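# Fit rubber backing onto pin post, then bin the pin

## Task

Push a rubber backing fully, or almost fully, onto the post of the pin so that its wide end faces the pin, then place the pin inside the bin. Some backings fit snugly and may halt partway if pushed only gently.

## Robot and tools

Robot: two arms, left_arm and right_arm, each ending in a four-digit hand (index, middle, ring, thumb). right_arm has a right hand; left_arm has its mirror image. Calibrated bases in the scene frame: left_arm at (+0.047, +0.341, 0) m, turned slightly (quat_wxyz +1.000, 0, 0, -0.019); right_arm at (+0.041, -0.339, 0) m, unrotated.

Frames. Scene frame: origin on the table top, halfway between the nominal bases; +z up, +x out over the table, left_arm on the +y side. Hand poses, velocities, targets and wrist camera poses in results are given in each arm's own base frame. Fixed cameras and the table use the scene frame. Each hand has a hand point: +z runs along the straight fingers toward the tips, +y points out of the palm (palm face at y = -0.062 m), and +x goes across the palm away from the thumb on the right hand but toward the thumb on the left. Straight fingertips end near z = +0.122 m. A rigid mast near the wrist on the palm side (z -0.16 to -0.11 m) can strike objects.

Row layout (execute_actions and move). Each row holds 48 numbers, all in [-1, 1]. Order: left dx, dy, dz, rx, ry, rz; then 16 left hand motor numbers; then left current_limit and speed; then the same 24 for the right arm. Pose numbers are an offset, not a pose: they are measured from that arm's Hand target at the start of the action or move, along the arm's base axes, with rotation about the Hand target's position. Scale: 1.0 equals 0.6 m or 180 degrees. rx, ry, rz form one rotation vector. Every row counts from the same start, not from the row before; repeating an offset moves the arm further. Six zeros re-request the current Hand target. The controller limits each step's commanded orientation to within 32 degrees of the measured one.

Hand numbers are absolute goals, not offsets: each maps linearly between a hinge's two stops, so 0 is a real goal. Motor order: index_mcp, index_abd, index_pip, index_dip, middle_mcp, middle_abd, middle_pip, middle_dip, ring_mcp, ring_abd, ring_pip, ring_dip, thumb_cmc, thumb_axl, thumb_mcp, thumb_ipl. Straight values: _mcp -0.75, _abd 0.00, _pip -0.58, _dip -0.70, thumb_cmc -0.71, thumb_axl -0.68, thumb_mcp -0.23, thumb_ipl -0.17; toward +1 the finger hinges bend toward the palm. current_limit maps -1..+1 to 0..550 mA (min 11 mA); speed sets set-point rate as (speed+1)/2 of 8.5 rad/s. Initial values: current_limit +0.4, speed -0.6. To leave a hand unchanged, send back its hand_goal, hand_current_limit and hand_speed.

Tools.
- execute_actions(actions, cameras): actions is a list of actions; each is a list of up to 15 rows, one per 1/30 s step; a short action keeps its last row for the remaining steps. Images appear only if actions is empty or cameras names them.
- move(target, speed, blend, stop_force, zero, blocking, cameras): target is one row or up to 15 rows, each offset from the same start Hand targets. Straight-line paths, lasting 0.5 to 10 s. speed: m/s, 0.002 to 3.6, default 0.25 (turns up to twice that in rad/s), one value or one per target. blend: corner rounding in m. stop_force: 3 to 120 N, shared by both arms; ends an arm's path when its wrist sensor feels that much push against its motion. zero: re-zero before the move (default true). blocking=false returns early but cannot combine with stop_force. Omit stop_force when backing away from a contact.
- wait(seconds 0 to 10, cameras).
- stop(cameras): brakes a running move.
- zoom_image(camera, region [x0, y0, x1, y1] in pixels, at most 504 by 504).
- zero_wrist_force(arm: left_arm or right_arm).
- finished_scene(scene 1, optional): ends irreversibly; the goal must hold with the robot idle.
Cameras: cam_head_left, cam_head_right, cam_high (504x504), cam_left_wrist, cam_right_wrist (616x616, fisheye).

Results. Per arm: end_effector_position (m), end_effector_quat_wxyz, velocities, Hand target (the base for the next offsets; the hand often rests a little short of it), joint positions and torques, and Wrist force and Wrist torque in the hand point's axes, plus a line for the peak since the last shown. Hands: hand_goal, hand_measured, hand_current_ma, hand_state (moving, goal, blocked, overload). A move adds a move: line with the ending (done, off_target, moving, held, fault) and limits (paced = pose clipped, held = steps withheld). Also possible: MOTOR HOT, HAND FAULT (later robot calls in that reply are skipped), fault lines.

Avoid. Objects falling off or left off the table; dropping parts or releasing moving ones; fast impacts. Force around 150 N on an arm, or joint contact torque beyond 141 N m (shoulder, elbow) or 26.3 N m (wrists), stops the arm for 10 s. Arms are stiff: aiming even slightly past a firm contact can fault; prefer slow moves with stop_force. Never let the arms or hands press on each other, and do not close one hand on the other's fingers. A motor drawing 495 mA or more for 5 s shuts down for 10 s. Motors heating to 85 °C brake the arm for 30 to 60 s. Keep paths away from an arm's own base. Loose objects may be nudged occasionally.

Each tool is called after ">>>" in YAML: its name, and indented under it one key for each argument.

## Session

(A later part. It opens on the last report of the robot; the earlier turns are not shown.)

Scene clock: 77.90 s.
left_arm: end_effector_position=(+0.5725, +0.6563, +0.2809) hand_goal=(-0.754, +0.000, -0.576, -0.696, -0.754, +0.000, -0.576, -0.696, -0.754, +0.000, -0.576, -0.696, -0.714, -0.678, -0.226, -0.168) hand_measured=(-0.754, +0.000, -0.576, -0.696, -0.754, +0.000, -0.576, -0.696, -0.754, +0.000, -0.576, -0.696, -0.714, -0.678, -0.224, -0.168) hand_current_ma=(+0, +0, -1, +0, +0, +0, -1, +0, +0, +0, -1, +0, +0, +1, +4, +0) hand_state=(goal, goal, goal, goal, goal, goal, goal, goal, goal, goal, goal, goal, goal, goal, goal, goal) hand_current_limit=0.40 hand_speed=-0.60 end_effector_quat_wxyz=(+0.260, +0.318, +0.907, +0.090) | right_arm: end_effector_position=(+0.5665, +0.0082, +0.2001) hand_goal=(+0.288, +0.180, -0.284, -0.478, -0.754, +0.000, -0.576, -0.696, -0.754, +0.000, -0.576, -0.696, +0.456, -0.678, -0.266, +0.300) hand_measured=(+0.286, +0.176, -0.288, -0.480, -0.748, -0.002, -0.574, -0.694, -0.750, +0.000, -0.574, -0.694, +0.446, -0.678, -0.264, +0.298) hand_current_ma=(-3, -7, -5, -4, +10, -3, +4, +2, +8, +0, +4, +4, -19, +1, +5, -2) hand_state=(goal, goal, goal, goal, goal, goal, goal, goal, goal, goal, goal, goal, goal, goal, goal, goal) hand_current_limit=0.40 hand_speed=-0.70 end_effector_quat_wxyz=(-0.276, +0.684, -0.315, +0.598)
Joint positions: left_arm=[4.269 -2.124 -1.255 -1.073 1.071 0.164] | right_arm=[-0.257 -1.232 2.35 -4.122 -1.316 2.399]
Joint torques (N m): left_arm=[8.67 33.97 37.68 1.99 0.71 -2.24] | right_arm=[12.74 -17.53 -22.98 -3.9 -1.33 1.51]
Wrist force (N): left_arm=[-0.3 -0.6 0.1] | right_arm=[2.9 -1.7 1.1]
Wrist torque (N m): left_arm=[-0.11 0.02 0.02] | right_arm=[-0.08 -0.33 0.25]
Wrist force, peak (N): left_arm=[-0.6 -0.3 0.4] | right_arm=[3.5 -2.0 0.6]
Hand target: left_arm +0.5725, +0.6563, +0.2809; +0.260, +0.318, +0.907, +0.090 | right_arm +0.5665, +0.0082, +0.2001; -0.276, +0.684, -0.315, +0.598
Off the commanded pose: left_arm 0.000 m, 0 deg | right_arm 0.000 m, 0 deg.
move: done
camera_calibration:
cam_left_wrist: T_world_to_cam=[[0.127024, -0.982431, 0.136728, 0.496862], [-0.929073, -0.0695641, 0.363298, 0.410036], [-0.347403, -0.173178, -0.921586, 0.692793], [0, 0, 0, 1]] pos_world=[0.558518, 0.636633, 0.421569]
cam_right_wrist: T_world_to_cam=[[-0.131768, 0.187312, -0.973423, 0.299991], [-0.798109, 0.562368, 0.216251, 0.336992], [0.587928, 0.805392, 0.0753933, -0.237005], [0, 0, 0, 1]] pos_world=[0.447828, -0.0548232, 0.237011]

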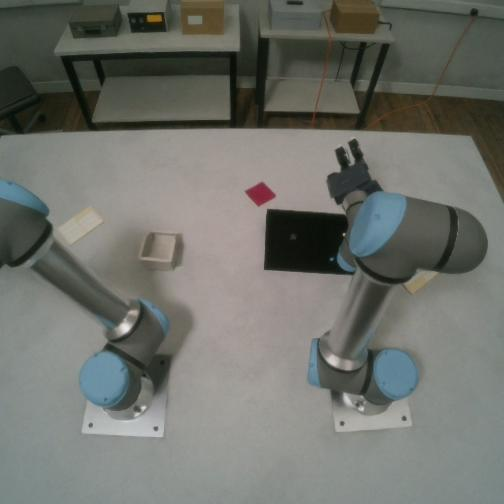

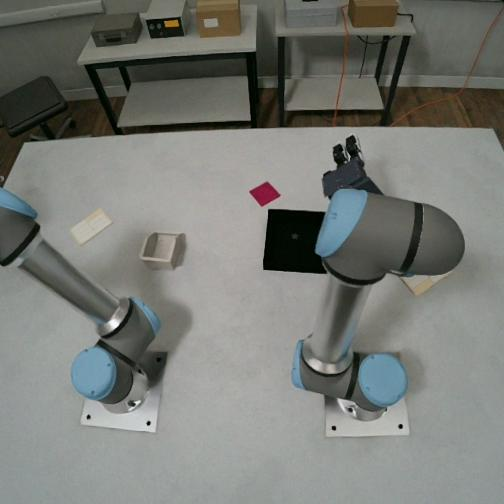

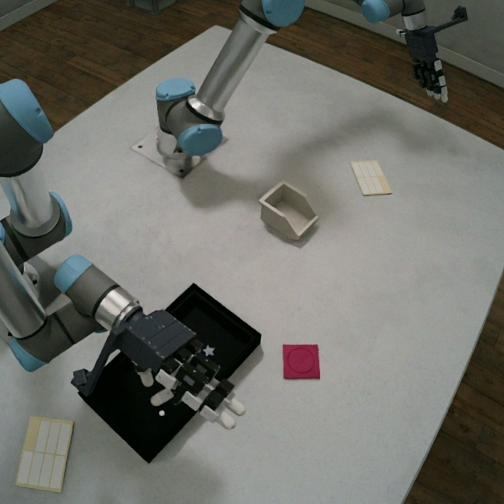

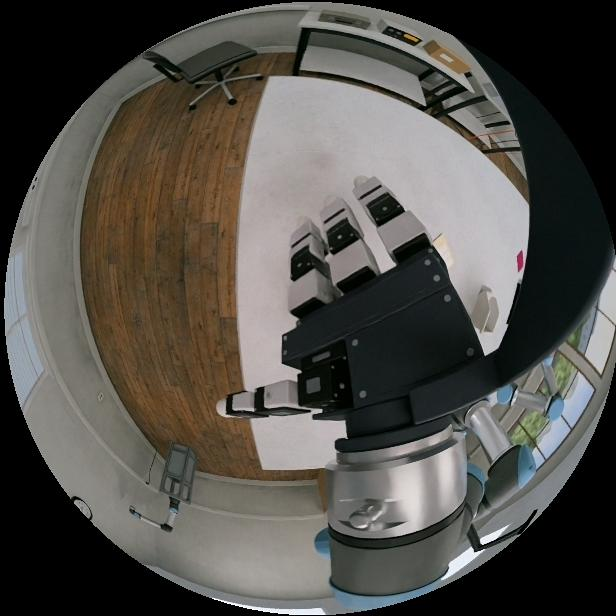

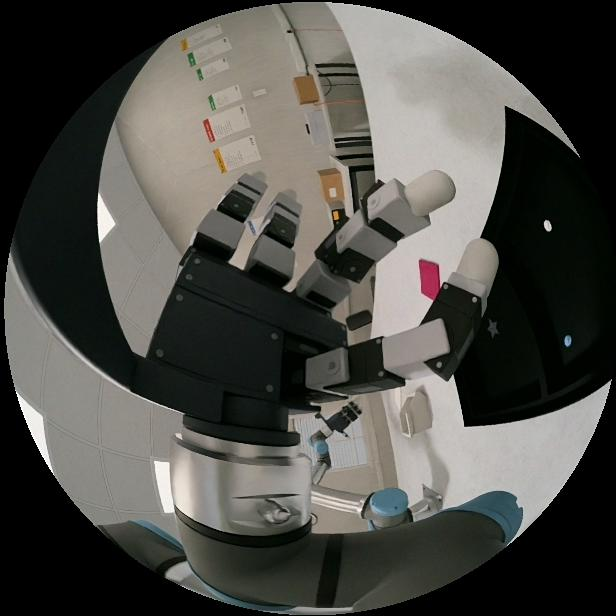

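>>> move:
  target: [0,0,0,0,0,0,-0.754,0,-0.576,-0.696,-0.754,0,-0.576,-0.696,-0.754,0,-0.576,-0.696,-0.714,-0.678,-0.226,-0.168,0.4,-0.6, 0.0017,-0.0025,-0.1833,0,0,0,0.2877,0.18,-0.2847,-0.4783,-0.754,0,-0.576,-0.696,-0.754,0,-0.576,-0.696,0.457,-0.678,-0.265,0.3005,0.4,-0.7]
  speed: 0.15
  cameras: ["cam_high","cam_right_wrist"]

>>> zoom_image:
  camera: "cam_right_wrist"
  region: [400, 150, 580, 330]

>>> zoom_image:
  camera: "cam_high"
  region: [60, 290, 240, 470]

Scene clock: 81.60 s.
left_arm: end_effector_position=(+0.5725, +0.6563, +0.2809) hand_goal=(-0.754, +0.000, -0.576, -0.696, -0.754, +0.000, -0.576, -0.696, -0.754, +0.000, -0.576, -0.696, -0.714, -0.678, -0.226, -0.168) hand_measured=(-0.754, +0.000, -0.576, -0.696, -0.754, +0.000, -0.576, -0.696, -0.754, +0.000, -0.576, -0.696, -0.714, -0.678, -0.224, -0.168) hand_current_ma=(+0, +0, -1, +0, +0, +0, -1, +0, +0, +0, -1, +0, +0, +1, +4, +0) hand_state=(goal, goal, goal, goal, goal, goal, goal, goal, goal, goal, goal, goal, goal, goal, goal, goal) hand_current_limit=0.40 hand_speed=-0.60 end_effector_quat_wxyz=(+0.260, +0.318, +0.907, +0.090) | right_arm: end_effector_position=(+0.5675, +0.0067, +0.0901) hand_goal=(+0.288, +0.180, -0.284, -0.478, -0.754, +0.000, -0.576, -0.696, -0.754, +0.000, -0.576, -0.696, +0.456, -0.678, -0.266, +0.300) hand_measured=(+0.286, +0.176, -0.288, -0.480, -0.748, -0.002, -0.574, -0.694, -0.748, +0.000, -0.574, -0.694, +0.446, -0.678, -0.264, +0.298) hand_current_ma=(-2, -7, -5, -4, +12, -3, +4, +2, +10, +0, +4, +4, -19, +1, +4, -2) hand_state=(goal, goal, goal, goal, goal, goal, goal, goal, goal, goal, goal, goal, goal, goal, goal, goal) hand_current_limit=0.40 hand_speed=-0.70 end_effector_quat_wxyz=(-0.276, +0.684, -0.315, +0.598)
Joint positions: left_arm=[4.269 -2.124 -1.255 -1.073 1.071 0.164] | right_arm=[-0.26 -0.882 2.342 -4.463 -1.312 2.399]
Joint torques (N m): left_arm=[8.72 34.37 37.88 1.99 0.53 -2.19] | right_arm=[-11.46 -25.25 -16.85 -3.71 1.17 1.6]
Wrist force (N): left_arm=[0.0 -0.5 -0.1] | right_arm=[2.9 -1.9 1.1]
Wrist torque (N m): left_arm=[-0.10 -0.02 0.05] | right_arm=[-0.12 -0.33 0.29]
Wrist force, peak (N): left_arm=[-0.3 -0.7 -0.1] | right_arm=[3.5 -2.7 1.0]
Hand target: left_arm +0.5725, +0.6563, +0.2809; +0.260, +0.318, +0.907, +0.090 | right_arm +0.5676, +0.0067, +0.0901; -0.276, +0.684, -0.315, +0.598
Off the commanded pose: left_arm 0.000 m, 0 deg | right_arm 0.000 m, 0 deg.
move: done
camera_calibration:
cam_right_wrist: T_world_to_cam=[[-0.131735, 0.187328, -0.973424, 0.193313], [-0.798031, 0.562481, 0.216243, 0.362394], [0.588041, 0.805309, 0.0753949, -0.228147], [0, 0, 0, 1]] pos_world=[0.448828, -0.0563235, 0.127012]
Images, in order (width x height): cam_high 504x504, cam_right_wrist 616x616.

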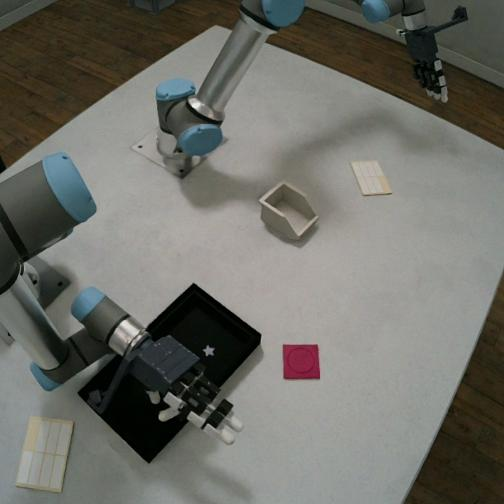

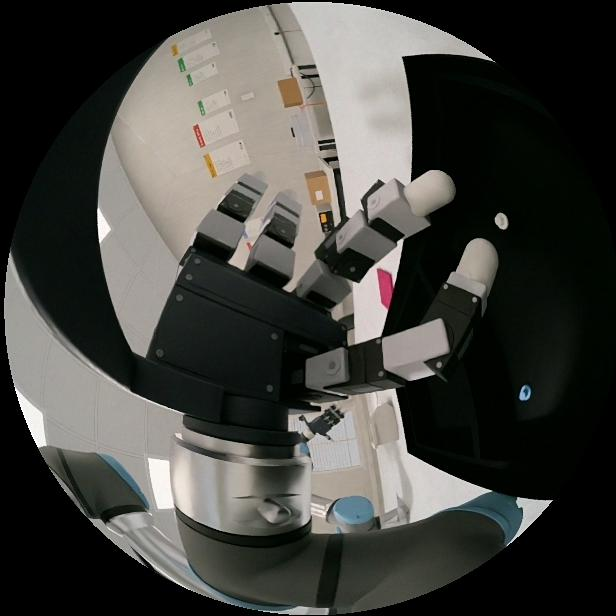

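Scaled by 2.800 from the camera's 616x616 image, which has a finer 880x880 frame.

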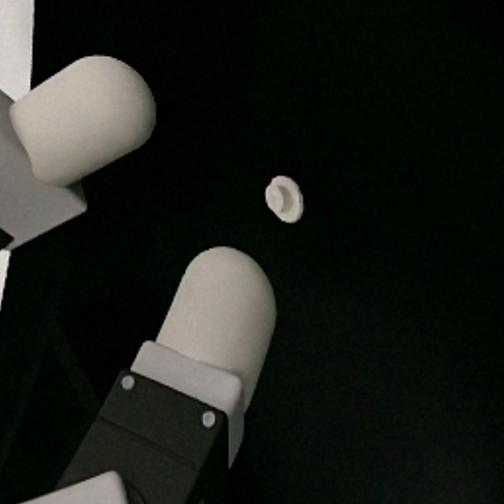

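Scaled by 2.800 from the camera's 504x504 image, which has a finer 720x720 frame.

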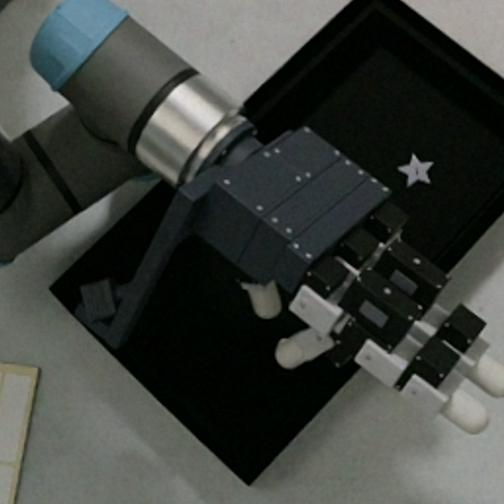

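>>> zoom_image:
  camera: "cam_right_wrist"
  region: [486, 206, 518, 238]

>>> zoom_image:
  camera: "cam_right_wrist"
  region: [510, 376, 542, 408]

>>> zoom_image:
  camera: "cam_high"
  region: [140, 380, 180, 420]

Scaled by 15.750 from the camera's 616x616 image, which has a finer 880x880 frame.

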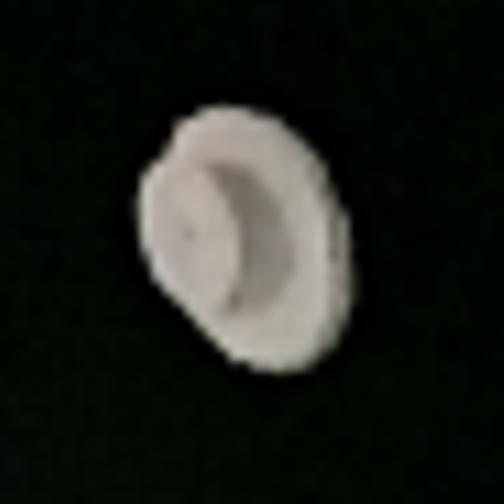

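Scaled by 15.750 from the camera's 616x616 image, which has a finer 880x880 frame.

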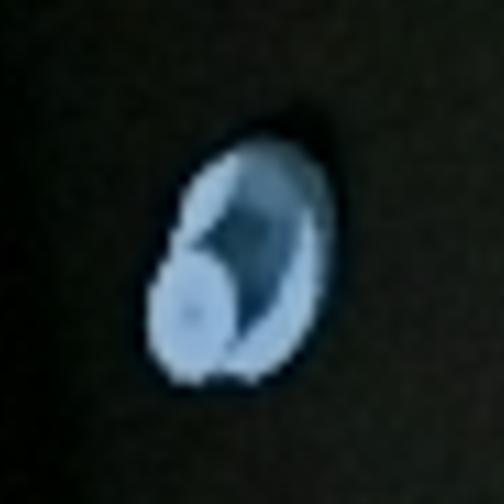

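Scaled by 12.600 from the camera's 504x504 image, which has a finer 720x720 frame.

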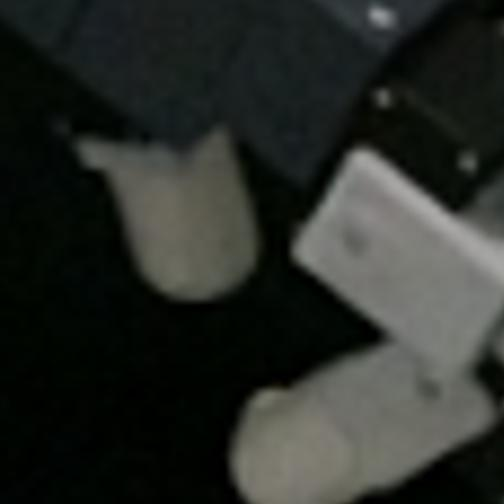

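>>> move:
  target:
    - [0,0,0,0,0,0,-0.754,0,-0.576,-0.696,-0.754,0,-0.576,-0.696,-0.754,0,-0.576,-0.696,-0.714,-0.678,-0.226,-0.168,0.4,-0.6, -0.0008,-0.0017,-0.0400,0,0,0,0.3548,0.17,-0.3577,-0.5217,-0.754,0,-0.576,-0.696,-0.754,0,-0.576,-0.696,0.4557,-0.678,-0.329,0.4357,0.4,-0.7]
    - [0,0,0,0,0,0,-0.754,0,-0.576,-0.696,-0.754,0,-0.576,-0.696,-0.754,0,-0.576,-0.696,-0.714,-0.678,-0.226,-0.168,0.4,-0.6, -0.0008,-0.0017,-0.0733,0,0,0,0.3548,0.17,-0.3577,-0.5217,-0.754,0,-0.576,-0.696,-0.754,0,-0.576,-0.696,0.4557,-0.678,-0.329,0.4357,0.4,-0.7]
  speed: [0.06, 0.01]
  stop_force: 3
  cameras: ["cam_high","cam_right_wrist"]

>>> zoom_image:
  camera: "cam_right_wrist"
  region: [400, 150, 560, 310]

>>> zoom_image:
  camera: "cam_high"
  region: [130, 370, 190, 430]

Scene clock: 87.03 s.
left_arm: end_effector_position=(+0.5725, +0.6563, +0.2809) hand_goal=(-0.754, +0.000, -0.576, -0.696, -0.754, +0.000, -0.576, -0.696, -0.754, +0.000, -0.576, -0.696, -0.714, -0.678, -0.226, -0.168) hand_measured=(-0.754, +0.000, -0.576, -0.696, -0.754, +0.000, -0.576, -0.696, -0.754, +0.000, -0.576, -0.696, -0.714, -0.678, -0.224, -0.168) hand_current_ma=(+0, +0, -1, +0, +0, +0, -1, +0, +0, +0, -1, +0, +0, +1, +4, +0) hand_state=(goal, goal, goal, goal, goal, goal, goal, goal, goal, goal, goal, goal, goal, goal, goal, goal) hand_current_limit=0.40 hand_speed=-0.60 end_effector_quat_wxyz=(+0.260, +0.318, +0.907, +0.090) | right_arm: end_effector_position=(+0.5671, +0.0060, +0.0732) hand_goal=(+0.354, +0.170, -0.358, -0.522, -0.754, +0.000, -0.576, -0.696, -0.754, +0.000, -0.576, -0.696, +0.456, -0.678, -0.330, +0.436) hand_measured=(+0.352, +0.172, -0.362, -0.520, -0.746, -0.002, -0.574, -0.694, -0.748, +0.000, -0.574, -0.694, +0.446, -0.678, -0.328, +0.434) hand_current_ma=(-2, +3, -6, +3, +14, -3, +4, +2, +12, -1, +4, +4, -18, +1, +5, -5) hand_state=(goal, goal, goal, goal, goal, goal, goal, goal, goal, goal, goal, goal, goal, goal, goal, goal) hand_current_limit=0.40 hand_speed=-0.70 end_effector_quat_wxyz=(-0.276, +0.684, -0.315, +0.598)
Joint positions: left_arm=[4.269 -2.124 -1.255 -1.073 1.071 0.164] | right_arm=[-0.263 -0.827 2.334 -4.509 -1.31 2.398]
Joint torques (N m): left_arm=[9.47 34.02 38.12 1.89 0.62 -1.88] | right_arm=[14.07 -40.83 12.68 -0.03 -1.32 1.47]
Wrist force (N): left_arm=[-0.4 -0.5 0.1] | right_arm=[2.9 -1.8 1.0]
Wrist torque (N m): left_arm=[-0.11 0.03 0.01] | right_arm=[-0.08 -0.30 0.32]
Wrist force, peak (N): left_arm=[-0.4 -0.6 -0.1] | right_arm=[5.9 -11.8 -0.9]
Hand target: left_arm +0.5725, +0.6563, +0.2809; +0.260, +0.318, +0.907, +0.090 | right_arm +0.5671, +0.0060, +0.0732; -0.276, +0.684, -0.315, +0.598 (not the last commanded pose)
Off the commanded pose: left_arm 0.000 m, 0 deg | right_arm 0.027 m, 0 deg.
move: contact (right_arm); path passed 0 of 2 targets
camera_calibration:
cam_right_wrist: T_world_to_cam=[[-0.132307, 0.187396, -0.973333, 0.177274], [-0.79788, 0.562499, 0.216755, 0.365898], [0.588118, 0.805281, 0.0750968, -0.226025], [0, 0, 0, 1]] pos_world=[0.448326, -0.0570234, 0.11021]
Images, in order (width x height): cam_high 504x504, cam_right_wrist 616x616.

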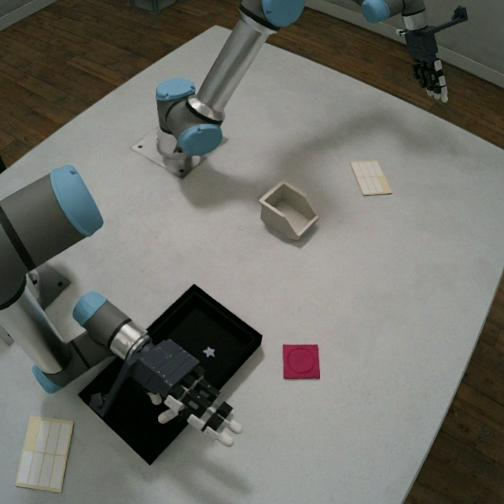

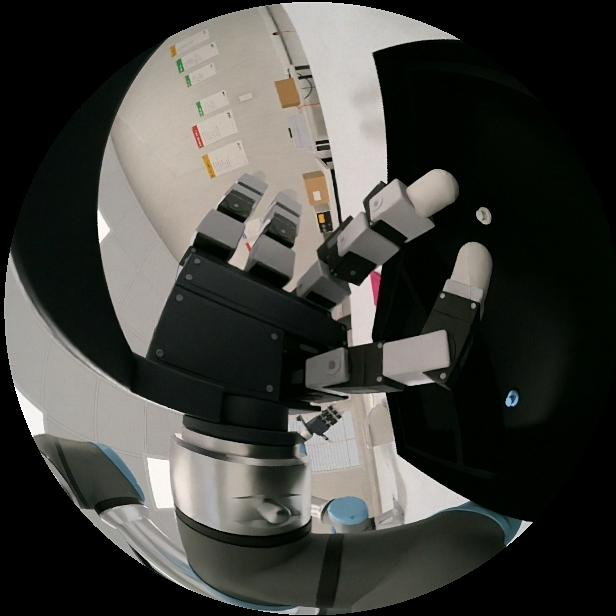

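Scaled by 3.150 from the camera's 616x616 image, which has a finer 880x880 frame.

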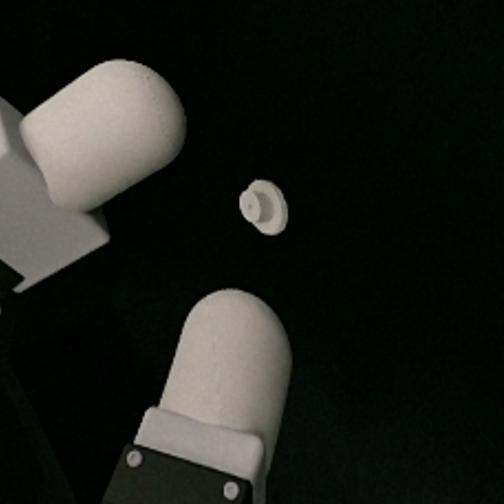

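Scaled by 8.400 from the camera's 504x504 image, which has a finer 720x720 frame.

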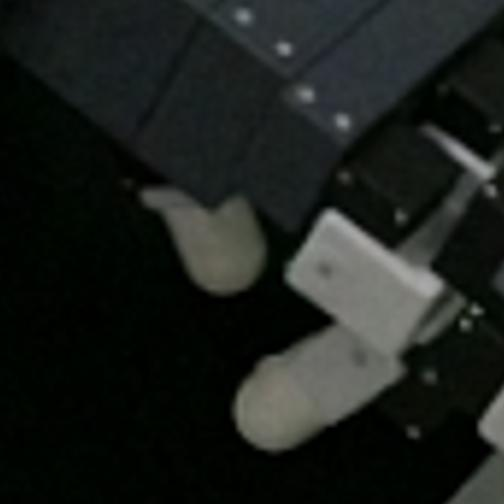

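>>> zoom_image:
  camera: "cam_high"
  region: [70, 330, 190, 450]

>>> zoom_image:
  camera: "cam_high"
  region: [70, 270, 280, 480]

>>> zoom_image:
  camera: "cam_right_wrist"
  region: [360, 30, 616, 280]

Scaled by 4.200 from the camera's 504x504 image, which has a finer 720x720 frame.

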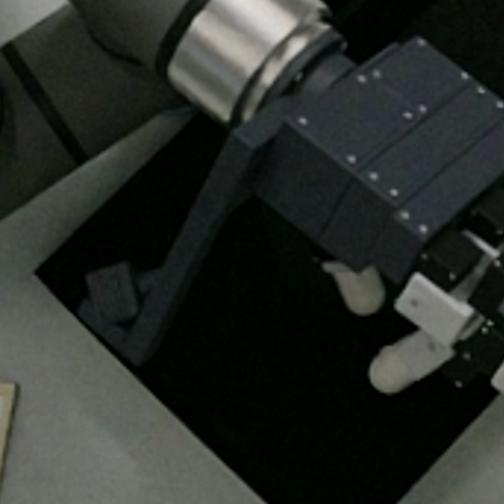

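Scaled by 2.400 from the camera's 504x504 image, which has a finer 720x720 frame.

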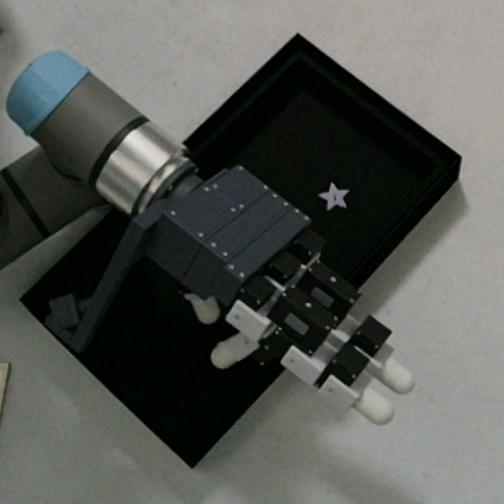

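Scaled by 1.969 from the camera's 616x616 image, which has a finer 880x880 frame.

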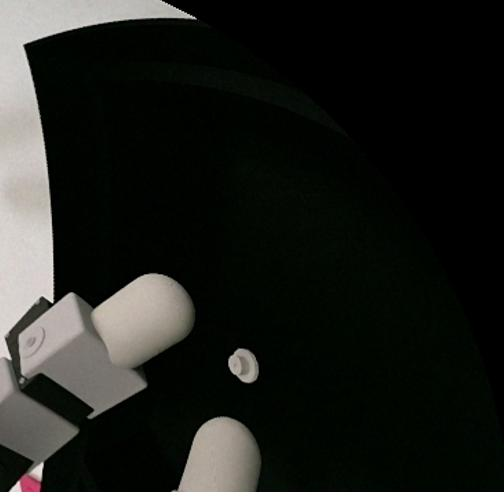

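>>> move:
  target:
    - [0,0,0,0,0,0,-0.754,0,-0.576,-0.696,-0.754,0,-0.576,-0.696,-0.754,0,-0.576,-0.696,-0.714,-0.678,-0.226,-0.168,0.4,-0.6, 0,0,0.25,0,0,0,0.3548,0.17,-0.3577,-0.5217,-0.754,0,-0.576,-0.696,-0.754,0,-0.576,-0.696,0.4557,-0.678,-0.329,0.4357,0.4,-0.7]
    - [0,0,0,0,0,0,-0.754,0,-0.576,-0.696,-0.754,0,-0.576,-0.696,-0.754,0,-0.576,-0.696,-0.714,-0.678,-0.226,-0.168,0.4,-0.6, -0.0942,0.0085,0.307,-0.2292,0.2827,0.3812,0.3548,0.17,-0.3577,-0.5217,-0.754,0,-0.576,-0.696,-0.754,0,-0.576,-0.696,0.4557,-0.678,-0.329,0.4357,0.4,-0.7]
    - [0,0,0,0,0,0,-0.754,0,-0.576,-0.696,-0.754,0,-0.576,-0.696,-0.754,0,-0.576,-0.696,-0.714,-0.678,-0.226,-0.168,0.4,-0.6, 0.0008,0.3628,0.5798,0.0183,-0.0435,0.4167,0.3548,0.17,-0.3577,-0.5217,-0.754,0,-0.576,-0.696,-0.754,0,-0.576,-0.696,0.4557,-0.678,-0.329,0.4357,0.4,-0.7]
    - [0,0,0,0,0,0,-0.754,0,-0.576,-0.696,-0.754,0,-0.576,-0.696,-0.754,0,-0.576,-0.696,-0.714,-0.678,-0.226,-0.168,0.4,-0.6, -0.0048,0.3417,0.8942,0.184,-0.2589,0.3804,0.3548,0.17,-0.3577,-0.5217,-0.754,0,-0.576,-0.696,-0.754,0,-0.576,-0.696,0.4557,-0.678,-0.329,0.4357,0.4,-0.7]
    - [0,0,0,0,0,0,-0.754,0,-0.576,-0.696,-0.754,0,-0.576,-0.696,-0.754,0,-0.576,-0.696,-0.714,-0.678,-0.226,-0.168,0.4,-0.6, 0,0,0.3113,0,0,0,0.3548,0.17,-0.3577,-0.5217,-0.754,0,-0.576,-0.696,-0.754,0,-0.576,-0.696,0.4557,-0.678,-0.329,0.4357,0.4,-0.7]
  speed: [0.25,0.45,0.45,0.45,0.45]
  blend: [0.03,0.03,0.02,0.03,0]
  cameras: ["cam_head_left","cam_high","cam_right_wrist"]

Scene clock: 105.43 s.
left_arm: end_effector_position=(+0.5725, +0.6563, +0.2809) hand_goal=(-0.754, +0.000, -0.576, -0.696, -0.754, +0.000, -0.576, -0.696, -0.754, +0.000, -0.576, -0.696, -0.714, -0.678, -0.226, -0.168) hand_measured=(-0.754, +0.000, -0.576, -0.696, -0.754, +0.000, -0.576, -0.696, -0.754, +0.000, -0.576, -0.696, -0.714, -0.678, -0.224, -0.168) hand_current_ma=(+0, +0, -1, +0, +0, +0, -1, +0, +0, +0, -1, +0, +0, +1, +4, +0) hand_state=(goal, goal, goal, goal, goal, goal, goal, goal, goal, goal, goal, goal, goal, goal, goal, goal) hand_current_limit=0.40 hand_speed=-0.60 end_effector_quat_wxyz=(+0.260, +0.318, +0.907, +0.090) | right_arm: end_effector_position=(+0.5670, +0.0060, +0.2600) hand_goal=(+0.354, +0.170, -0.358, -0.522, -0.754, +0.000, -0.576, -0.696, -0.754, +0.000, -0.576, -0.696, +0.456, -0.678, -0.330, +0.436) hand_measured=(+0.358, +0.170, -0.360, -0.520, -0.746, -0.002, -0.574, -0.694, -0.748, +0.000, -0.574, -0.694, +0.450, -0.678, -0.330, +0.434) hand_current_ma=(+5, -1, -1, +3, +14, -3, +4, +2, +12, -1, +4, +4, -11, +1, -1, -2) hand_state=(goal, goal, goal, goal, goal, goal, goal, goal, goal, goal, goal, goal, goal, goal, goal, goal) hand_current_limit=0.40 hand_speed=-0.70 end_effector_quat_wxyz=(-0.276, +0.684, -0.315, +0.598)
Joint positions: left_arm=[4.269 -2.124 -1.255 -1.073 1.071 0.164] | right_arm=[-0.263 -1.65 1.955 -0.167 1.31 -0.743]
Joint torques (N m): left_arm=[8.92 34.2 38.04 1.94 0.67 -1.12] | right_arm=[13.95 -10.6 -34.24 0.77 0.73 -1.63]
Wrist force (N): left_arm=[-0.3 -0.4 0.1] | right_arm=[2.9 -1.9 1.0]
Wrist torque (N m): left_arm=[-0.09 0.02 0.02] | right_arm=[-0.10 -0.36 0.37]
Wrist force, peak (N): left_arm=[-0.5 -0.7 0.1] | right_arm=[3.3 -1.2 3.3]
Hand target: left_arm +0.5725, +0.6563, +0.2809; +0.260, +0.318, +0.907, +0.090 | right_arm +0.5671, +0.0060, +0.2600; -0.276, +0.684, -0.315, +0.598
Off the commanded pose: left_arm 0.000 m, 0 deg | right_arm 0.000 m, 0 deg.
move: done
camera_calibration:
cam_right_wrist: T_world_to_cam=[[-0.132273, 0.187451, -0.973327, 0.359079], [-0.797972, 0.56237, 0.216748, 0.325444], [0.588, 0.805358, 0.0751946, -0.240026], [0, 0, 0, 1]] pos_world=[0.448327, -0.057023, 0.29701]
Images, in order (width x height): cam_head_left 504x504, cam_high 504x504, cam_right_wrist 616x616.

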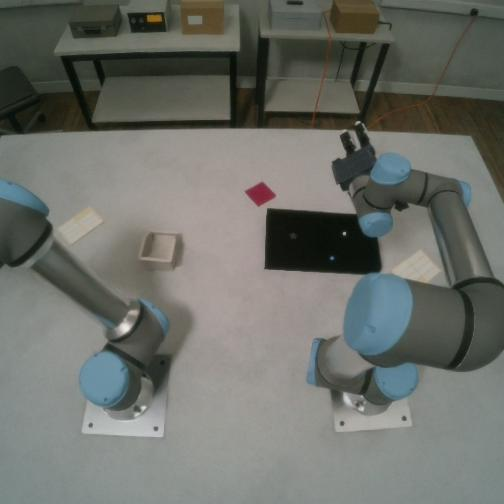

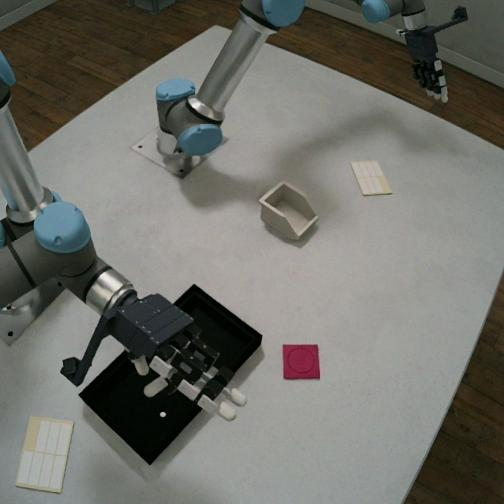

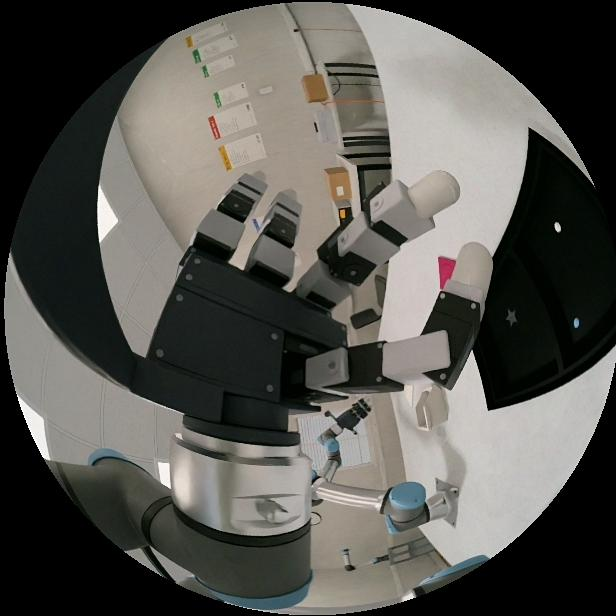

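>>> move:
  target: [0,0,0,0,0,0,-0.754,0,-0.576,-0.696,-0.754,0,-0.576,-0.696,-0.754,0,-0.576,-0.696,-0.714,-0.678,-0.226,-0.168,0.4,-0.6, 0.005,-0.003,-0.29,0,0,0,0.3548,0.17,-0.3577,-0.5217,-0.754,0,-0.576,-0.696,-0.754,0,-0.576,-0.696,0.4557,-0.678,-0.329,0.4357,0.4,-0.7]
  speed: 0.2
  cameras: ["cam_high","cam_right_wrist"]

>>> zoom_image:
  camera: "cam_right_wrist"
  region: [400, 150, 560, 310]

>>> zoom_image:
  camera: "cam_high"
  region: [130, 370, 190, 430]

>>> zoom_image:
  camera: "cam_high"
  region: [70, 270, 280, 480]

Scene clock: 107.30 s.
left_arm: end_effector_position=(+0.5725, +0.6563, +0.2809) hand_goal=(-0.754, +0.000, -0.576, -0.696, -0.754, +0.000, -0.576, -0.696, -0.754, +0.000, -0.576, -0.696, -0.714, -0.678, -0.226, -0.168) hand_measured=(-0.754, +0.000, -0.576, -0.696, -0.754, +0.000, -0.576, -0.696, -0.754, +0.000, -0.576, -0.696, -0.714, -0.678, -0.224, -0.168) hand_current_ma=(+0, +0, -1, +0, +0, +0, -1, +0, +0, +0, -1, +0, +0, +1, +4, +0) hand_state=(goal, goal, goal, goal, goal, goal, goal, goal, goal, goal, goal, goal, goal, goal, goal, goal) hand_current_limit=0.40 hand_speed=-0.60 end_effector_quat_wxyz=(+0.260, +0.318, +0.907, +0.090) | right_arm: end_effector_position=(+0.5700, +0.0042, +0.0860) hand_goal=(+0.354, +0.170, -0.358, -0.522, -0.754, +0.000, -0.576, -0.696, -0.754, +0.000, -0.576, -0.696, +0.456, -0.678, -0.330, +0.436) hand_measured=(+0.356, +0.170, -0.360, -0.520, -0.746, -0.002, -0.574, -0.694, -0.748, +0.000, -0.574, -0.694, +0.450, -0.678, -0.330, +0.434) hand_current_ma=(+4, -1, -1, +3, +14, -3, +4, +2, +12, -1, +4, +4, -11, +1, -1, -2) hand_state=(goal, goal, goal, goal, goal, goal, goal, goal, goal, goal, goal, goal, goal, goal, goal, goal) hand_current_limit=0.40 hand_speed=-0.70 end_effector_quat_wxyz=(-0.276, +0.684, -0.315, +0.598)
Joint positions: left_arm=[4.269 -2.124 -1.255 -1.073 1.071 0.164] | right_arm=[-0.266 -1.392 2.211 -0.68 1.307 -0.744]
Joint torques (N m): left_arm=[9.73 33.23 37.75 2.07 0.63 -0.96] | right_arm=[13.07 -17.66 -1.32 -3.28 0.9 1.55]
Wrist force (N): left_arm=[-0.3 -0.7 0.2] | right_arm=[2.9 -1.9 1.3]
Wrist torque (N m): left_arm=[-0.13 0.02 0.02] | right_arm=[-0.13 -0.35 0.26]
Wrist force, peak (N): left_arm=[-0.3 -0.7 0.2] | right_arm=[3.6 -3.0 1.0]
Hand target: left_arm +0.5725, +0.6563, +0.2809; +0.260, +0.318, +0.907, +0.090 | right_arm +0.5701, +0.0042, +0.0860; -0.276, +0.684, -0.315, +0.598
Off the commanded pose: left_arm 0.000 m, 0 deg | right_arm 0.000 m, 0 deg.
move: done
camera_calibration:
cam_right_wrist: T_world_to_cam=[[-0.132307, 0.187396, -0.973333, 0.190467], [-0.79788, 0.562499, 0.216755, 0.366529], [0.588118, 0.805281, 0.0750968, -0.227301], [0, 0, 0, 1]] pos_world=[0.451326, -0.0588234, 0.12301]
Images, in order (width x height): cam_high 504x504, cam_right_wrist 616x616.

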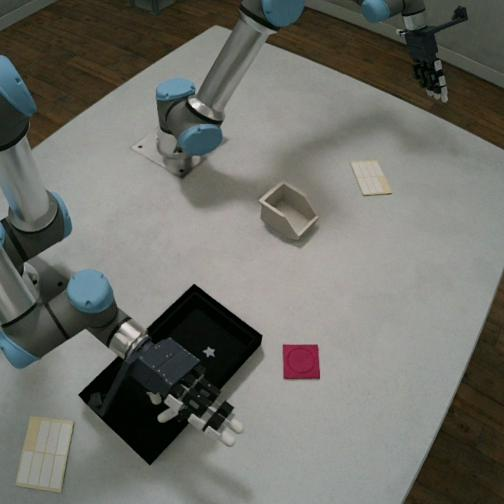

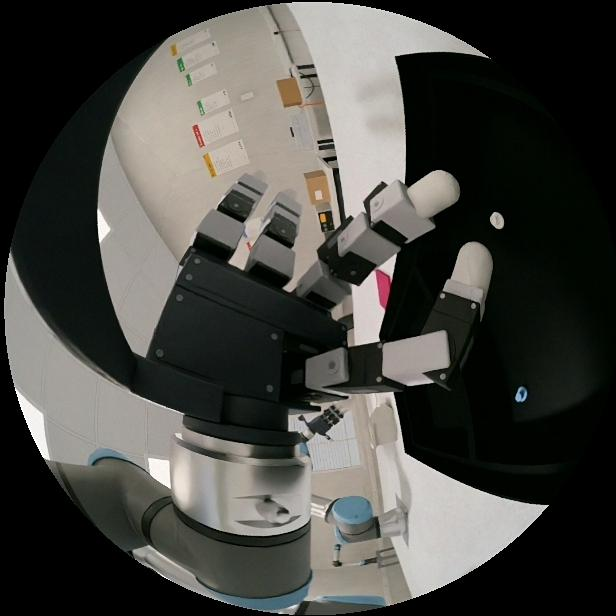

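Scaled by 3.150 from the camera's 616x616 image, which has a finer 880x880 frame.

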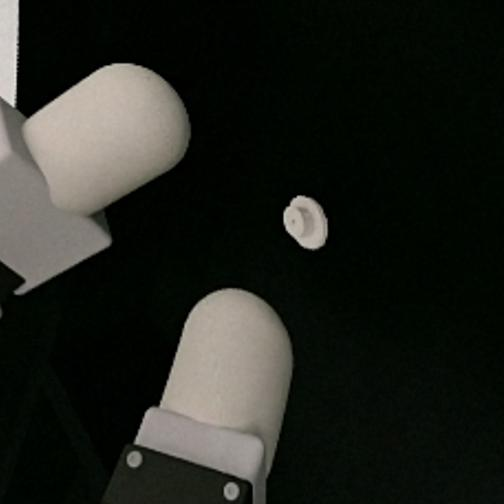

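Scaled by 8.400 from the camera's 504x504 image, which has a finer 720x720 frame.

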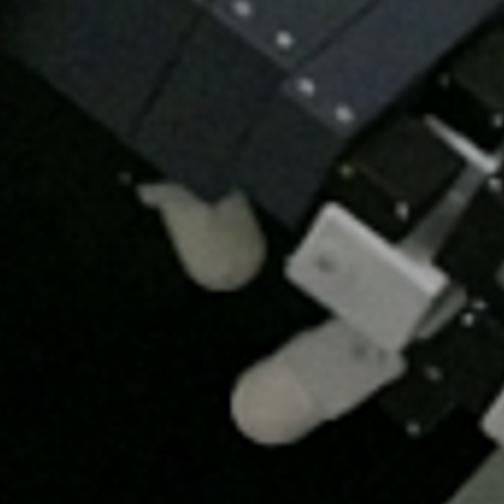

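Scaled by 2.400 from the camera's 504x504 image, which has a finer 720x720 frame.

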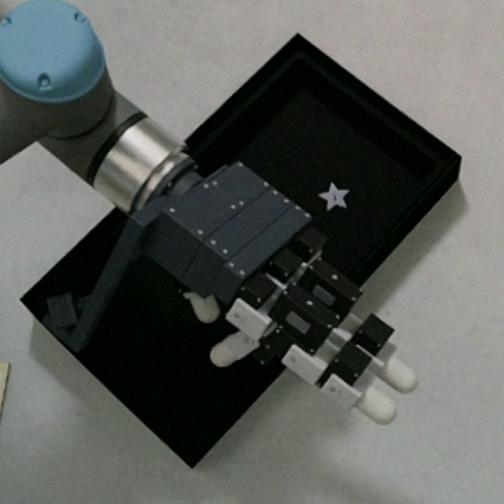

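>>> move:
  target:
    - [0,0,0,0,0,0,-0.754,0,-0.576,-0.696,-0.754,0,-0.576,-0.696,-0.754,0,-0.576,-0.696,-0.714,-0.678,-0.226,-0.168,0.4,-0.6, 0.0012,0,-0.025,0,0,0,0.3548,0.17,-0.3577,-0.5217,-0.754,0,-0.576,-0.696,-0.754,0,-0.576,-0.696,0.4557,-0.678,-0.329,0.4357,0.4,-0.7]
    - [0,0,0,0,0,0,-0.754,0,-0.576,-0.696,-0.754,0,-0.576,-0.696,-0.754,0,-0.576,-0.696,-0.714,-0.678,-0.226,-0.168,0.4,-0.6, 0.0012,0,-0.08,0,0,0,0.3548,0.17,-0.3577,-0.5217,-0.754,0,-0.576,-0.696,-0.754,0,-0.576,-0.696,0.4557,-0.678,-0.329,0.4357,0.4,-0.7]
  speed: [0.05,0.01]
  stop_force: 3.5
  cameras: ["cam_high","cam_right_wrist"]

>>> zoom_image:
  camera: "cam_right_wrist"
  region: [400, 150, 560, 310]

>>> zoom_image:
  camera: "cam_high"
  region: [130, 370, 190, 430]

Scene clock: 109.33 s.
left_arm: end_effector_position=(+0.5725, +0.6563, +0.2809) hand_goal=(-0.754, +0.000, -0.576, -0.696, -0.754, +0.000, -0.576, -0.696, -0.754, +0.000, -0.576, -0.696, -0.714, -0.678, -0.226, -0.168) hand_measured=(-0.754, +0.000, -0.576, -0.696, -0.754, +0.000, -0.576, -0.696, -0.754, +0.000, -0.576, -0.696, -0.714, -0.678, -0.224, -0.168) hand_current_ma=(+0, +0, -1, +0, +0, +0, -1, +0, +0, +0, -1, +0, +0, +1, +4, +0) hand_state=(goal, goal, goal, goal, goal, goal, goal, goal, goal, goal, goal, goal, goal, goal, goal, goal) hand_current_limit=0.40 hand_speed=-0.60 end_effector_quat_wxyz=(+0.260, +0.318, +0.907, +0.090) | right_arm: end_effector_position=(+0.5705, +0.0043, +0.0731) hand_goal=(+0.354, +0.170, -0.358, -0.522, -0.754, +0.000, -0.576, -0.696, -0.754, +0.000, -0.576, -0.696, +0.456, -0.678, -0.330, +0.436) hand_measured=(+0.364, +0.178, -0.358, -0.520, -0.746, -0.002, -0.574, -0.694, -0.748, +0.000, -0.574, -0.694, +0.450, -0.678, -0.330, +0.434) hand_current_ma=(+20, +12, +0, +3, +15, -3, +4, +2, +12, -1, +4, +4, -11, +1, -1, -2) hand_state=(goal, goal, goal, goal, goal, goal, goal, goal, goal, goal, goal, goal, goal, goal, goal, goal) hand_current_limit=0.40 hand_speed=-0.70 end_effector_quat_wxyz=(-0.275, +0.684, -0.315, +0.597)
Joint positions: left_arm=[4.269 -2.124 -1.255 -1.073 1.071 0.164] | right_arm=[-0.265 -1.362 2.221 -0.72 1.308 -0.744]
Joint torques (N m): left_arm=[9.91 34.13 37.08 1.94 0.49 -0.88] | right_arm=[-2.48 -31.51 -28.84 0.54 -0.8 0.59]
Wrist force (N): left_arm=[-0.1 -0.3 -0.1] | right_arm=[3.1 -2.0 0.6]
Wrist torque (N m): left_arm=[-0.06 -0.01 0.03] | right_arm=[-0.13 -0.33 0.22]
Wrist force, peak (N): left_arm=[-0.4 -0.5 0.1] | right_arm=[5.0 -9.4 -1.1]
Hand target: left_arm +0.5725, +0.6563, +0.2809; +0.260, +0.318, +0.907, +0.090 | right_arm +0.5705, +0.0042, +0.0731; -0.275, +0.684, -0.315, +0.597 (not the last commanded pose)
Off the commanded pose: left_arm 0.000 m, 0 deg | right_arm 0.035 m, 0 deg.
move: contact (right_arm); path passed 0 of 2 targets
camera_calibration:
cam_right_wrist: T_world_to_cam=[[-0.13252, 0.187429, -0.973298, 0.178052], [-0.797842, 0.562478, 0.216947, 0.369628], [0.588121, 0.805288, 0.0749993, -0.226697], [0, 0, 0, 1]] pos_world=[0.451826, -0.0587233, 0.11011]
Images, in order (width x height): cam_high 504x504, cam_right_wrist 616x616.

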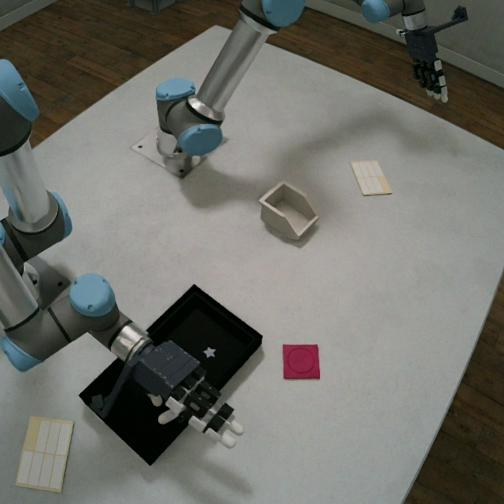

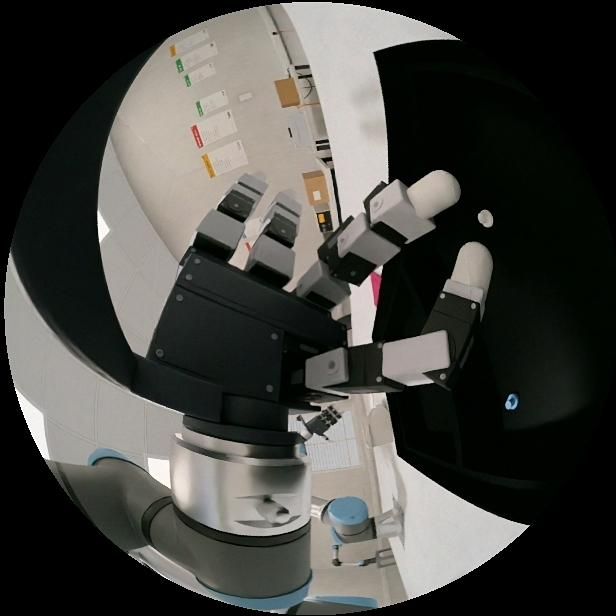

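Scaled by 3.150 from the camera's 616x616 image, which has a finer 880x880 frame.

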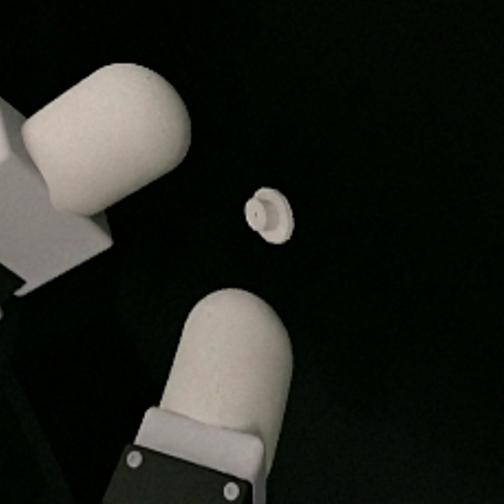

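Scaled by 8.400 from the camera's 504x504 image, which has a finer 720x720 frame.

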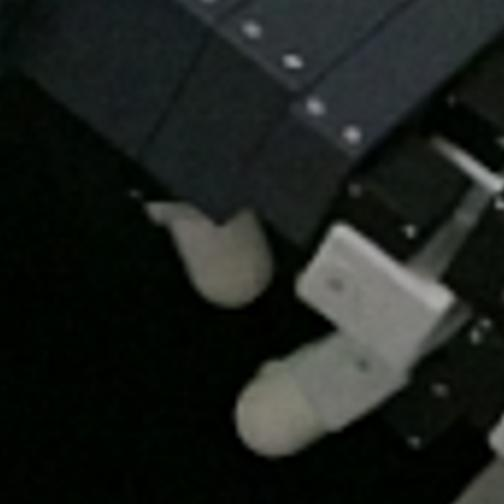

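>>> move:
  target:
    - [0,0,0,0,0,0,-0.754,0,-0.576,-0.696,-0.754,0,-0.576,-0.696,-0.754,0,-0.576,-0.696,-0.714,-0.678,-0.226,-0.168,0.4,-0.6,0,0,0.1667,0,0,0,0.3548,0.17,-0.3577,-0.5217,-0.754,0,-0.576,-0.696,-0.754,0,-0.576,-0.696,0.4557,-0.678,-0.329,0.4357,0.4,-0.6]
  speed: 0.15
  cameras: ["cam_high","cam_right_wrist"]

Scene clock: 113.27 s.
left_arm: end_effector_position=(+0.5725, +0.6563, +0.2809) hand_goal=(-0.754, +0.000, -0.576, -0.696, -0.754, +0.000, -0.576, -0.696, -0.754, +0.000, -0.576, -0.696, -0.714, -0.678, -0.226, -0.168) hand_measured=(-0.754, +0.000, -0.576, -0.696, -0.754, +0.000, -0.576, -0.696, -0.754, +0.000, -0.576, -0.696, -0.714, -0.678, -0.224, -0.168) hand_current_ma=(+0, +0, -1, +0, +0, +0, -1, +0, +0, +0, -1, +0, +0, +1, +4, +0) hand_state=(goal, goal, goal, goal, goal, goal, goal, goal, goal, goal, goal, goal, goal, goal, goal, goal) hand_current_limit=0.40 hand_speed=-0.60 end_effector_quat_wxyz=(+0.260, +0.318, +0.907, +0.090) | right_arm: end_effector_position=(+0.5705, +0.0043, +0.1731) hand_goal=(+0.354, +0.170, -0.358, -0.522, -0.754, +0.000, -0.576, -0.696, -0.754, +0.000, -0.576, -0.696, +0.456, -0.678, -0.330, +0.436) hand_measured=(+0.358, +0.170, -0.358, -0.520, -0.746, -0.002, -0.574, -0.694, -0.748, +0.000, -0.574, -0.694, +0.450, -0.678, -0.330, +0.434) hand_current_ma=(+5, +0, +0, +3, +15, -3, +4, +2, +12, -1, +4, +4, -11, +1, -1, -2) hand_state=(goal, goal, goal, goal, goal, goal, goal, goal, goal, goal, goal, goal, goal, goal, goal, goal) hand_current_limit=0.40 hand_speed=-0.60 end_effector_quat_wxyz=(-0.276, +0.684, -0.315, +0.597)
Joint positions: left_arm=[4.269 -2.124 -1.255 -1.073 1.071 0.164] | right_arm=[-0.265 -1.546 2.099 -0.414 1.308 -0.744]
Joint torques (N m): left_arm=[8.77 33.73 37.74 1.95 0.57 -0.56] | right_arm=[-13.21 -28.58 -33.46 0.71 -1.52 -1.5]
Wrist force (N): left_arm=[0.0 -0.3 0.2] | right_arm=[2.8 -2.1 1.1]
Wrist torque (N m): left_arm=[-0.09 -0.02 0.04] | right_arm=[-0.15 -0.34 0.30]
Wrist force, peak (N): left_arm=[-0.3 -0.7 0.1] | right_arm=[3.4 -2.5 1.0]
Hand target: left_arm +0.5725, +0.6563, +0.2809; +0.260, +0.318, +0.907, +0.090 | right_arm +0.5705, +0.0042, +0.1731; -0.275, +0.684, -0.315, +0.597
Off the commanded pose: left_arm 0.000 m, 0 deg | right_arm 0.000 m, 0 deg.
move: done
camera_calibration:
cam_right_wrist: T_world_to_cam=[[-0.13252, 0.187429, -0.973298, 0.275382], [-0.797842, 0.562478, 0.216947, 0.347934], [0.588121, 0.805288, 0.0749993, -0.234197], [0, 0, 0, 1]] pos_world=[0.451826, -0.0587233, 0.21011]
Images, in order (width x height): cam_high 504x504, cam_right_wrist 616x616.

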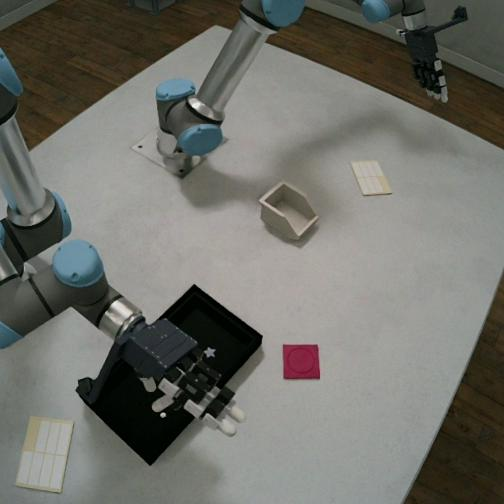

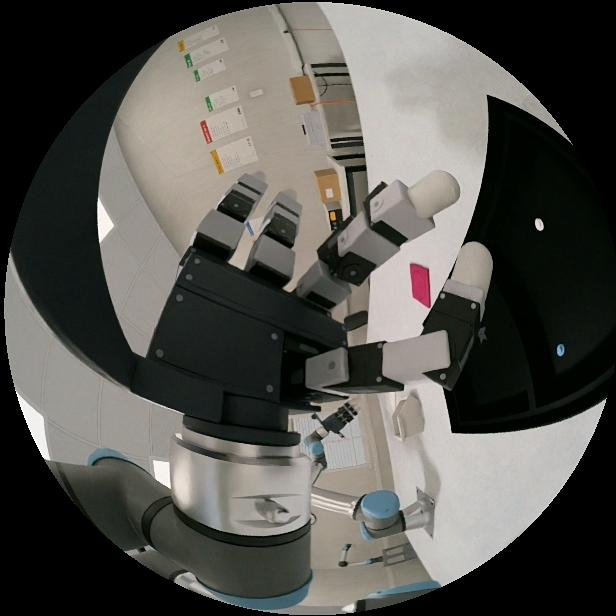

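>>> move:
  target:
    - [0,0,0,0,0,0,-0.754,0,-0.576,-0.696,-0.754,0,-0.576,-0.696,-0.754,0,-0.576,-0.696,-0.714,-0.678,-0.226,-0.168,0.4,-0.6,-0.0378,0.0467,-0.045,0,0,0.25,0.3548,0.17,-0.3577,-0.5217,-0.754,0,-0.576,-0.696,-0.754,0,-0.576,-0.696,0.4557,-0.678,-0.329,0.4357,0.4,-0.6]
  speed: 0.25
  cameras: ["cam_high","cam_right_wrist"]

Scene clock: 119.13 s.
left_arm: end_effector_position=(+0.5725, +0.6563, +0.2809) hand_goal=(-0.754, +0.000, -0.576, -0.696, -0.754, +0.000, -0.576, -0.696, -0.754, +0.000, -0.576, -0.696, -0.714, -0.678, -0.226, -0.168) hand_measured=(-0.754, +0.000, -0.576, -0.696, -0.754, +0.000, -0.576, -0.696, -0.754, +0.000, -0.576, -0.696, -0.714, -0.678, -0.224, -0.168) hand_current_ma=(+0, +0, -1, +0, +0, +0, -1, +0, +0, +0, -1, +0, +0, +1, +4, +0) hand_state=(goal, goal, goal, goal, goal, goal, goal, goal, goal, goal, goal, goal, goal, goal, goal, goal) hand_current_limit=0.40 hand_speed=-0.60 end_effector_quat_wxyz=(+0.260, +0.318, +0.907, +0.090) | right_arm: end_effector_position=(+0.5479, +0.0323, +0.1461) hand_goal=(+0.354, +0.170, -0.358, -0.522, -0.754, +0.000, -0.576, -0.696, -0.754, +0.000, -0.576, -0.696, +0.456, -0.678, -0.330, +0.436) hand_measured=(+0.356, +0.170, -0.358, -0.520, -0.746, -0.002, -0.574, -0.694, -0.748, +0.000, -0.574, -0.694, +0.450, -0.678, -0.330, +0.434) hand_current_ma=(+4, +0, +0, +3, +15, -3, +4, +2, +12, -1, +4, +4, -11, +1, -1, -2) hand_state=(goal, goal, goal, goal, goal, goal, goal, goal, goal, goal, goal, goal, goal, goal, goal, goal) hand_current_limit=0.40 hand_speed=-0.60 end_effector_quat_wxyz=(-0.483, +0.752, -0.029, +0.447)
Joint positions: left_arm=[4.269 -2.124 -1.255 -1.073 1.071 0.164] | right_arm=[-0.61 -1.319 1.976 0.002 0.221 -1.355]
Joint torques (N m): left_arm=[8.73 34.68 37.61 1.89 0.58 -0.11] | right_arm=[13.51 -19.32 -28.78 2.68 -2.41 -1.44]
Wrist force (N): left_arm=[-0.3 -0.4 0.1] | right_arm=[3.1 -1.8 1.0]
Wrist torque (N m): left_arm=[-0.10 0.02 0.02] | right_arm=[-0.09 -0.36 0.40]
Wrist force, peak (N): left_arm=[-0.5 -0.6 -0.1] | right_arm=[3.0 -2.3 1.6]
Hand target: left_arm +0.5725, +0.6563, +0.2809; +0.260, +0.318, +0.907, +0.090 | right_arm +0.5479, +0.0323, +0.1461; -0.483, +0.753, -0.029, +0.447
Off the commanded pose: left_arm 0.000 m, 0 deg | right_arm 0.000 m, 0 deg.
move: done
camera_calibration:
cam_right_wrist: T_world_to_cam=[[-0.226065, 0.0391132, -0.973327, 0.296927], [-0.961978, -0.166186, 0.216751, 0.433395], [-0.153276, 0.985318, 0.075195, 0.159019], [0, 0, 0, 1]] pos_world=[0.508415, -0.096274, 0.18311]
Images, in order (width x height): cam_high 504x504, cam_right_wrist 616x616.

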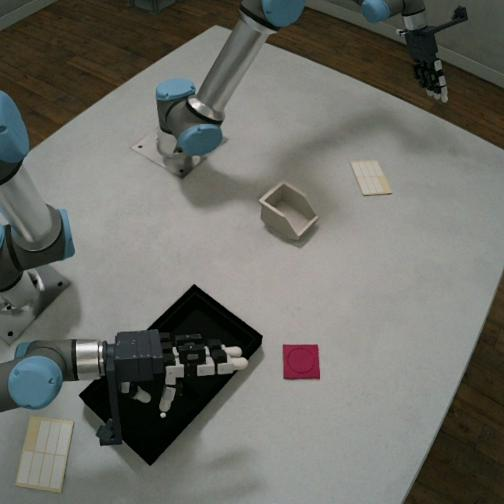

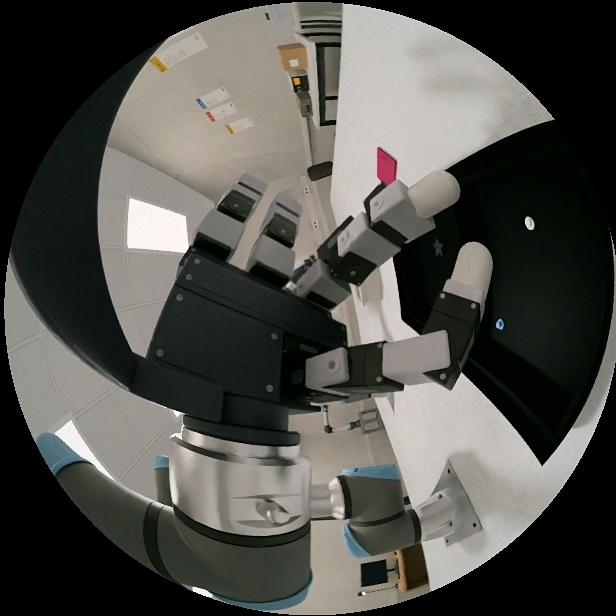

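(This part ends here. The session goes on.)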